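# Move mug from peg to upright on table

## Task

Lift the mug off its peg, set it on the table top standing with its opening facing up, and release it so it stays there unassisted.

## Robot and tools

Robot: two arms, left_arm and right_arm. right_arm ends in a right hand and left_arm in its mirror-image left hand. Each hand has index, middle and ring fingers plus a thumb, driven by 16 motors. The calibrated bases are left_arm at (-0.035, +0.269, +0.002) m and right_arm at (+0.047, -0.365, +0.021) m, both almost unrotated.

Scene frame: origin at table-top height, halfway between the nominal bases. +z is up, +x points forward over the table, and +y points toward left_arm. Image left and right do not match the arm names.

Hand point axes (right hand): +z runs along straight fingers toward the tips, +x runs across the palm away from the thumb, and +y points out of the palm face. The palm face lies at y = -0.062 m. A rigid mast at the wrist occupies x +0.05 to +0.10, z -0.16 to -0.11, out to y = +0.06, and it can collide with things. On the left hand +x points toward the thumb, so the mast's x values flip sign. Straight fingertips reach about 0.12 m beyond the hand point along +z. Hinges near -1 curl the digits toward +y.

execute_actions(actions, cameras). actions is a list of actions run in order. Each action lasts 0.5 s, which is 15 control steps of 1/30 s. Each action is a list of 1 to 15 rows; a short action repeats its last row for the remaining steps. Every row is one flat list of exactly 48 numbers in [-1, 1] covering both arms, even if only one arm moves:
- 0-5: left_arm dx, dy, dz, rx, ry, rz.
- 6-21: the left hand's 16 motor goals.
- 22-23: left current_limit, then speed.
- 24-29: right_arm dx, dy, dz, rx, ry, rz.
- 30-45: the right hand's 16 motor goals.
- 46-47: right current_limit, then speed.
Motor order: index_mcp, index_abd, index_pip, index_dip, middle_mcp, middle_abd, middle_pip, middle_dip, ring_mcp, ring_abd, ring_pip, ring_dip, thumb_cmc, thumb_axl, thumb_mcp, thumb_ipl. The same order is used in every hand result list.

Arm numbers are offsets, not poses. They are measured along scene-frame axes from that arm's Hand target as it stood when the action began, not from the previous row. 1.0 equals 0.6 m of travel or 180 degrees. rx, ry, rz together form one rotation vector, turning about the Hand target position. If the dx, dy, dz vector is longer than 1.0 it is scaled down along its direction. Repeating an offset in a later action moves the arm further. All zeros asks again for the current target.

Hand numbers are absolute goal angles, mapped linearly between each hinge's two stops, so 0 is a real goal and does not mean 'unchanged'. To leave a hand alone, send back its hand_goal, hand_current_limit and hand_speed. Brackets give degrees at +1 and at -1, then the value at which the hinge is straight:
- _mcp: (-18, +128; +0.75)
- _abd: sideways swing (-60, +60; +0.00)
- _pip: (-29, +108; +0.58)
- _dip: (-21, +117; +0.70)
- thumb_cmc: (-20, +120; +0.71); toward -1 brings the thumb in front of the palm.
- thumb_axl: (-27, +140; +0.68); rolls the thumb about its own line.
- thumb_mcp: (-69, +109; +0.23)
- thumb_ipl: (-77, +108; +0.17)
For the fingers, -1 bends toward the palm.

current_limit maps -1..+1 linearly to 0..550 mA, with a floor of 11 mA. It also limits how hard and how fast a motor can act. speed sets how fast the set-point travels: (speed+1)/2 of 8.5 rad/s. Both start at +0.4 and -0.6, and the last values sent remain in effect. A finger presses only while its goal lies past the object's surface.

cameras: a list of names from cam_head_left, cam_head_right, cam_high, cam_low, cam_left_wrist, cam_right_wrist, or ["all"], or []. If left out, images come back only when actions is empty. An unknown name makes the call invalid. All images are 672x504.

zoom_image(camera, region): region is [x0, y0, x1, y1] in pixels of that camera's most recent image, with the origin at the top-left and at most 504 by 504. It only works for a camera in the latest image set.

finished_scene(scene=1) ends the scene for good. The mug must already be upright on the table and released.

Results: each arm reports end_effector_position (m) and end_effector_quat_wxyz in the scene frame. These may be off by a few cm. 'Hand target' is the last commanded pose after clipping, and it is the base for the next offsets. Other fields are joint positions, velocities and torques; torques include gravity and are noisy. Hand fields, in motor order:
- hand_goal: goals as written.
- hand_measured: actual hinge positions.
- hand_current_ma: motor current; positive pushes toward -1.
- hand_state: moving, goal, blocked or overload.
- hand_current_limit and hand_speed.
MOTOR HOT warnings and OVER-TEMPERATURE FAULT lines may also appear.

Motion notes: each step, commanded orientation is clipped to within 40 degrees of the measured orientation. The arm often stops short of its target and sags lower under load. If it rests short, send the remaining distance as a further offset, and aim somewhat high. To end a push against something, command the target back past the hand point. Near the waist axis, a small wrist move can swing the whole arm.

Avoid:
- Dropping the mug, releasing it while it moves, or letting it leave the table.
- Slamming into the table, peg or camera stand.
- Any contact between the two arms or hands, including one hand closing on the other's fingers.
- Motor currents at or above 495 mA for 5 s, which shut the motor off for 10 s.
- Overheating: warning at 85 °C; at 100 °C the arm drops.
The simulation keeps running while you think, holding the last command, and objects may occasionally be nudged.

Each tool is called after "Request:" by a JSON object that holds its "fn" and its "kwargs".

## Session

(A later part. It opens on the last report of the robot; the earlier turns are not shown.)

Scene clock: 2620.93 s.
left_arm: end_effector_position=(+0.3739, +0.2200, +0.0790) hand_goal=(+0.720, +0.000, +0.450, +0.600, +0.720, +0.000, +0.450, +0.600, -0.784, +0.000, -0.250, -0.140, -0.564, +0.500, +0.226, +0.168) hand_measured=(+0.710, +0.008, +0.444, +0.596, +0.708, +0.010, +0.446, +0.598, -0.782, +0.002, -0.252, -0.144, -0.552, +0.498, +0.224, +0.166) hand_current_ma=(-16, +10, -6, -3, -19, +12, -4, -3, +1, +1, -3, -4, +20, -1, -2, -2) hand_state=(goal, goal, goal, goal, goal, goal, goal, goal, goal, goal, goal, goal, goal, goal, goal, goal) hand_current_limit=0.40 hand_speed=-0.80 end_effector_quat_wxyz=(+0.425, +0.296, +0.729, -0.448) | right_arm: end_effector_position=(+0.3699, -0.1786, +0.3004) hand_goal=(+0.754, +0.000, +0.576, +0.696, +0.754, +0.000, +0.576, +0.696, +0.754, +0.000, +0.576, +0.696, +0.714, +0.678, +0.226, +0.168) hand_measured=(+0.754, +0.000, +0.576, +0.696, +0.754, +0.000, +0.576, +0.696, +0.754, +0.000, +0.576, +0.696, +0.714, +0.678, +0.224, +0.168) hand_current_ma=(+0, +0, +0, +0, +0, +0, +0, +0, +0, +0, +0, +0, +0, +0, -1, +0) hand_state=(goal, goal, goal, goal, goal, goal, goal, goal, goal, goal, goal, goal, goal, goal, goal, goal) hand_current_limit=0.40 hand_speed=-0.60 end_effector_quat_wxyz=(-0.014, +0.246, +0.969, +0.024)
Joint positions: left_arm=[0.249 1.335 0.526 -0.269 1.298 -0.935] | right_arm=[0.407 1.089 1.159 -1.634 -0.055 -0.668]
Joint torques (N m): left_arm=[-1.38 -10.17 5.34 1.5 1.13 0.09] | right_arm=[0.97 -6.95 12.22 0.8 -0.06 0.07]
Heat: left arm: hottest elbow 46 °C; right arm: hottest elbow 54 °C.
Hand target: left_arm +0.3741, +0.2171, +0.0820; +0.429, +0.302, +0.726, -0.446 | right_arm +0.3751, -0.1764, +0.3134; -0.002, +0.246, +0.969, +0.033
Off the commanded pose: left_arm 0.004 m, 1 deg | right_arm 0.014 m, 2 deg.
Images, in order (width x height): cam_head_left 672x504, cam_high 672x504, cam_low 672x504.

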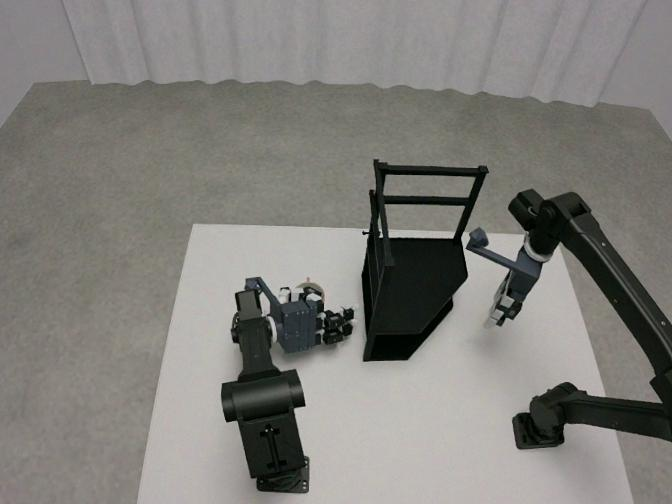

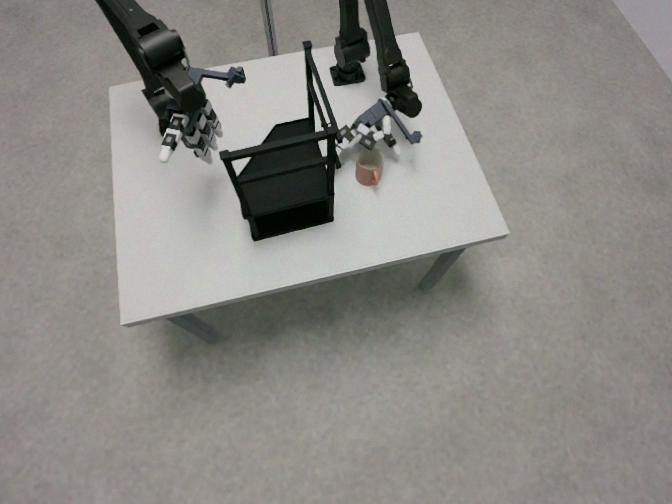

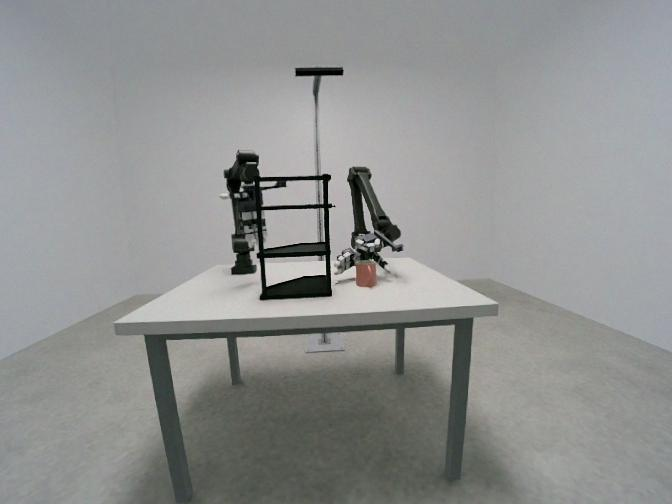

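Request:
{"fn": "execute_actions", "kwargs": {"actions": [[[-0.07,0.0,0.025,0,0.0,0, 0.72,0,0.45,0.6, 0.72,0,0.45,0.6, -0.785,0,-0.25,-0.14, -0.565,0.5,0.226,0.168, 0.4,-0.8, 0,0,0,0,0,0, 0.754,0,0.576,0.696, 0.754,0,0.576,0.696, 0.754,0,0.576,0.696, 0.714,0.678,0.226,0.168, 0.4,-0.6]],[[-0.07,0.0,0.05,0,0.0,0, 0.72,0,0.45,0.6, 0.72,0,0.45,0.6, -0.785,0,-0.25,-0.14, -0.565,0.5,0.226,0.168, 0.4,-0.8, 0,0,0,0,0,0, 0.754,0,0.576,0.696, 0.754,0,0.576,0.696, 0.754,0,0.576,0.696, 0.714,0.678,0.226,0.168, 0.4,-0.6]]], "cameras": ["cam_low","cam_high","cam_head_left"]}}

Request:
{"fn": "zoom_image", "kwargs": {"camera": "cam_low", "region": [330, 230, 400, 300]}}

Request:
{"fn": "zoom_image", "kwargs": {"camera": "cam_head_left", "region": [230, 230, 370, 360]}}

Scene clock: 2641.27 s.
left_arm: end_effector_position=(+0.2826, +0.2119, +0.1185) hand_goal=(+0.720, +0.000, +0.450, +0.600, +0.720, +0.000, +0.450, +0.600, -0.784, +0.000, -0.250, -0.140, -0.564, +0.500, +0.226, +0.168) hand_measured=(+0.710, +0.008, +0.446, +0.596, +0.710, +0.010, +0.446, +0.598, -0.782, +0.002, -0.252, -0.144, -0.552, +0.498, +0.224, +0.166) hand_current_ma=(-14, +10, -5, -3, -17, +12, -4, -3, +1, +1, -2, -4, +20, -1, -2, -2) hand_state=(goal, goal, goal, goal, goal, goal, goal, goal, goal, goal, goal, goal, goal, goal, goal, goal) hand_current_limit=0.40 hand_speed=-0.80 end_effector_quat_wxyz=(+0.427, +0.295, +0.729, -0.447) | right_arm: end_effector_position=(+0.3699, -0.1786, +0.3004) hand_goal=(+0.754, +0.000, +0.576, +0.696, +0.754, +0.000, +0.576, +0.696, +0.754, +0.000, +0.576, +0.696, +0.714, +0.678, +0.226, +0.168) hand_measured=(+0.754, +0.000, +0.576, +0.696, +0.754, +0.000, +0.576, +0.696, +0.754, +0.000, +0.576, +0.696, +0.714, +0.678, +0.224, +0.168) hand_current_ma=(+0, +0, +0, +0, +0, +0, +0, +0, +0, +0, +0, +0, +0, +0, -1, +0) hand_state=(goal, goal, goal, goal, goal, goal, goal, goal, goal, goal, goal, goal, goal, goal, goal, goal) hand_current_limit=0.40 hand_speed=-0.60 end_effector_quat_wxyz=(-0.014, +0.246, +0.969, +0.024)
Joint positions: left_arm=[0.315 0.954 0.417 -0.752 1.321 -0.714] | right_arm=[0.407 1.089 1.159 -1.634 -0.055 -0.668]
Joint torques (N m): left_arm=[0.32 -3.72 9.26 0.17 1.42 0.17] | right_arm=[0.32 -6.83 12.3 0.61 -0.06 0.04]
Heat: left arm: hottest elbow 46 °C; right arm: hottest elbow 54 °C.
Hand target: left_arm +0.2900, +0.2171, +0.1269; +0.428, +0.301, +0.726, -0.446 | right_arm +0.3751, -0.1764, +0.3134; -0.002, +0.246, +0.969, +0.033
Off the commanded pose: left_arm 0.012 m, 1 deg | right_arm 0.014 m, 2 deg.
Images, in order (width x height): cam_head_left 672x504, cam_high 672x504, cam_low 672x504.

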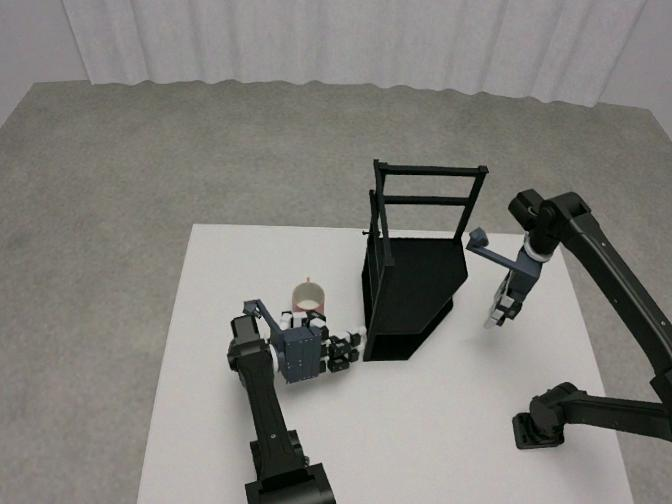

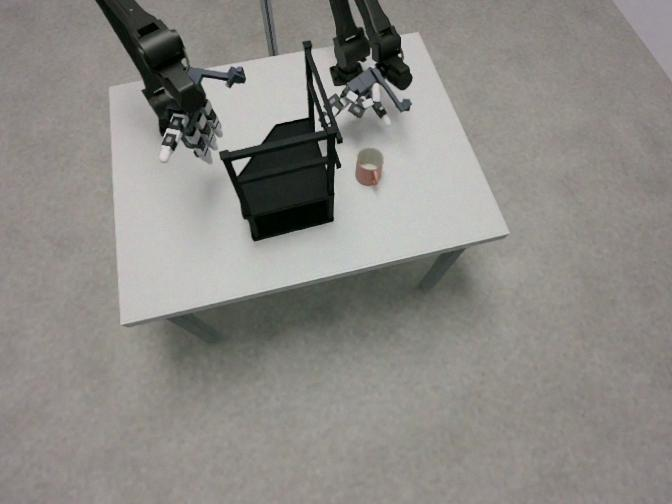

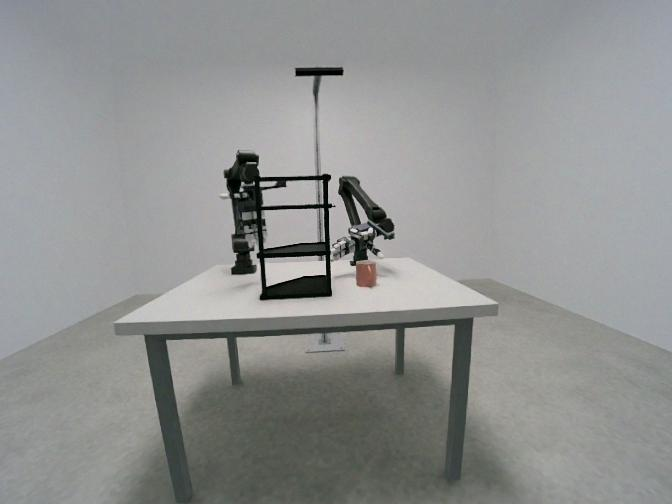

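Scaled by 7.200 from the camera's 672x504 image, which has a finer 960x720 frame.

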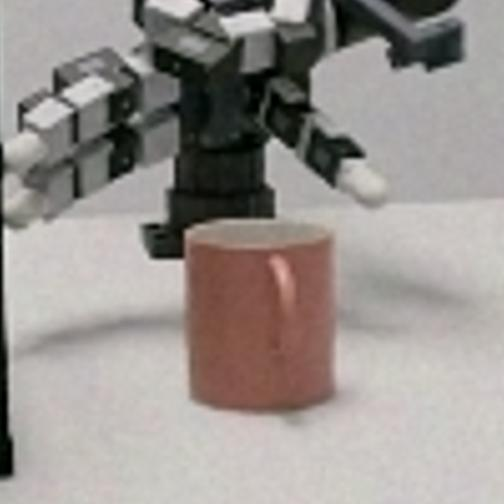

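Scaled by 3.600 from the camera's 672x504 image, which has a finer 960x720 frame.

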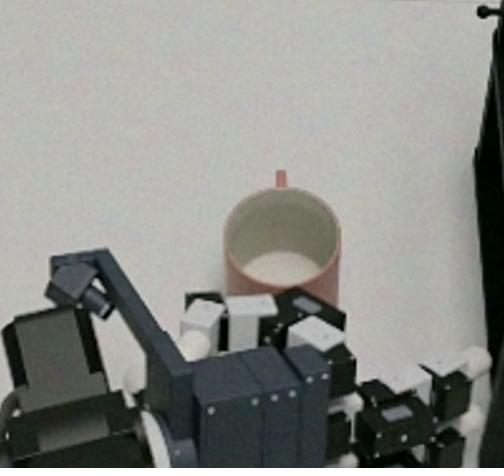

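The mug is off the peg and standing upright on the table with its open end up. The hand has let go and backed clear of it.

Request:
{"fn": "finished_scene", "kwargs": {"scene": 1}}

The scene is finished: the task was done.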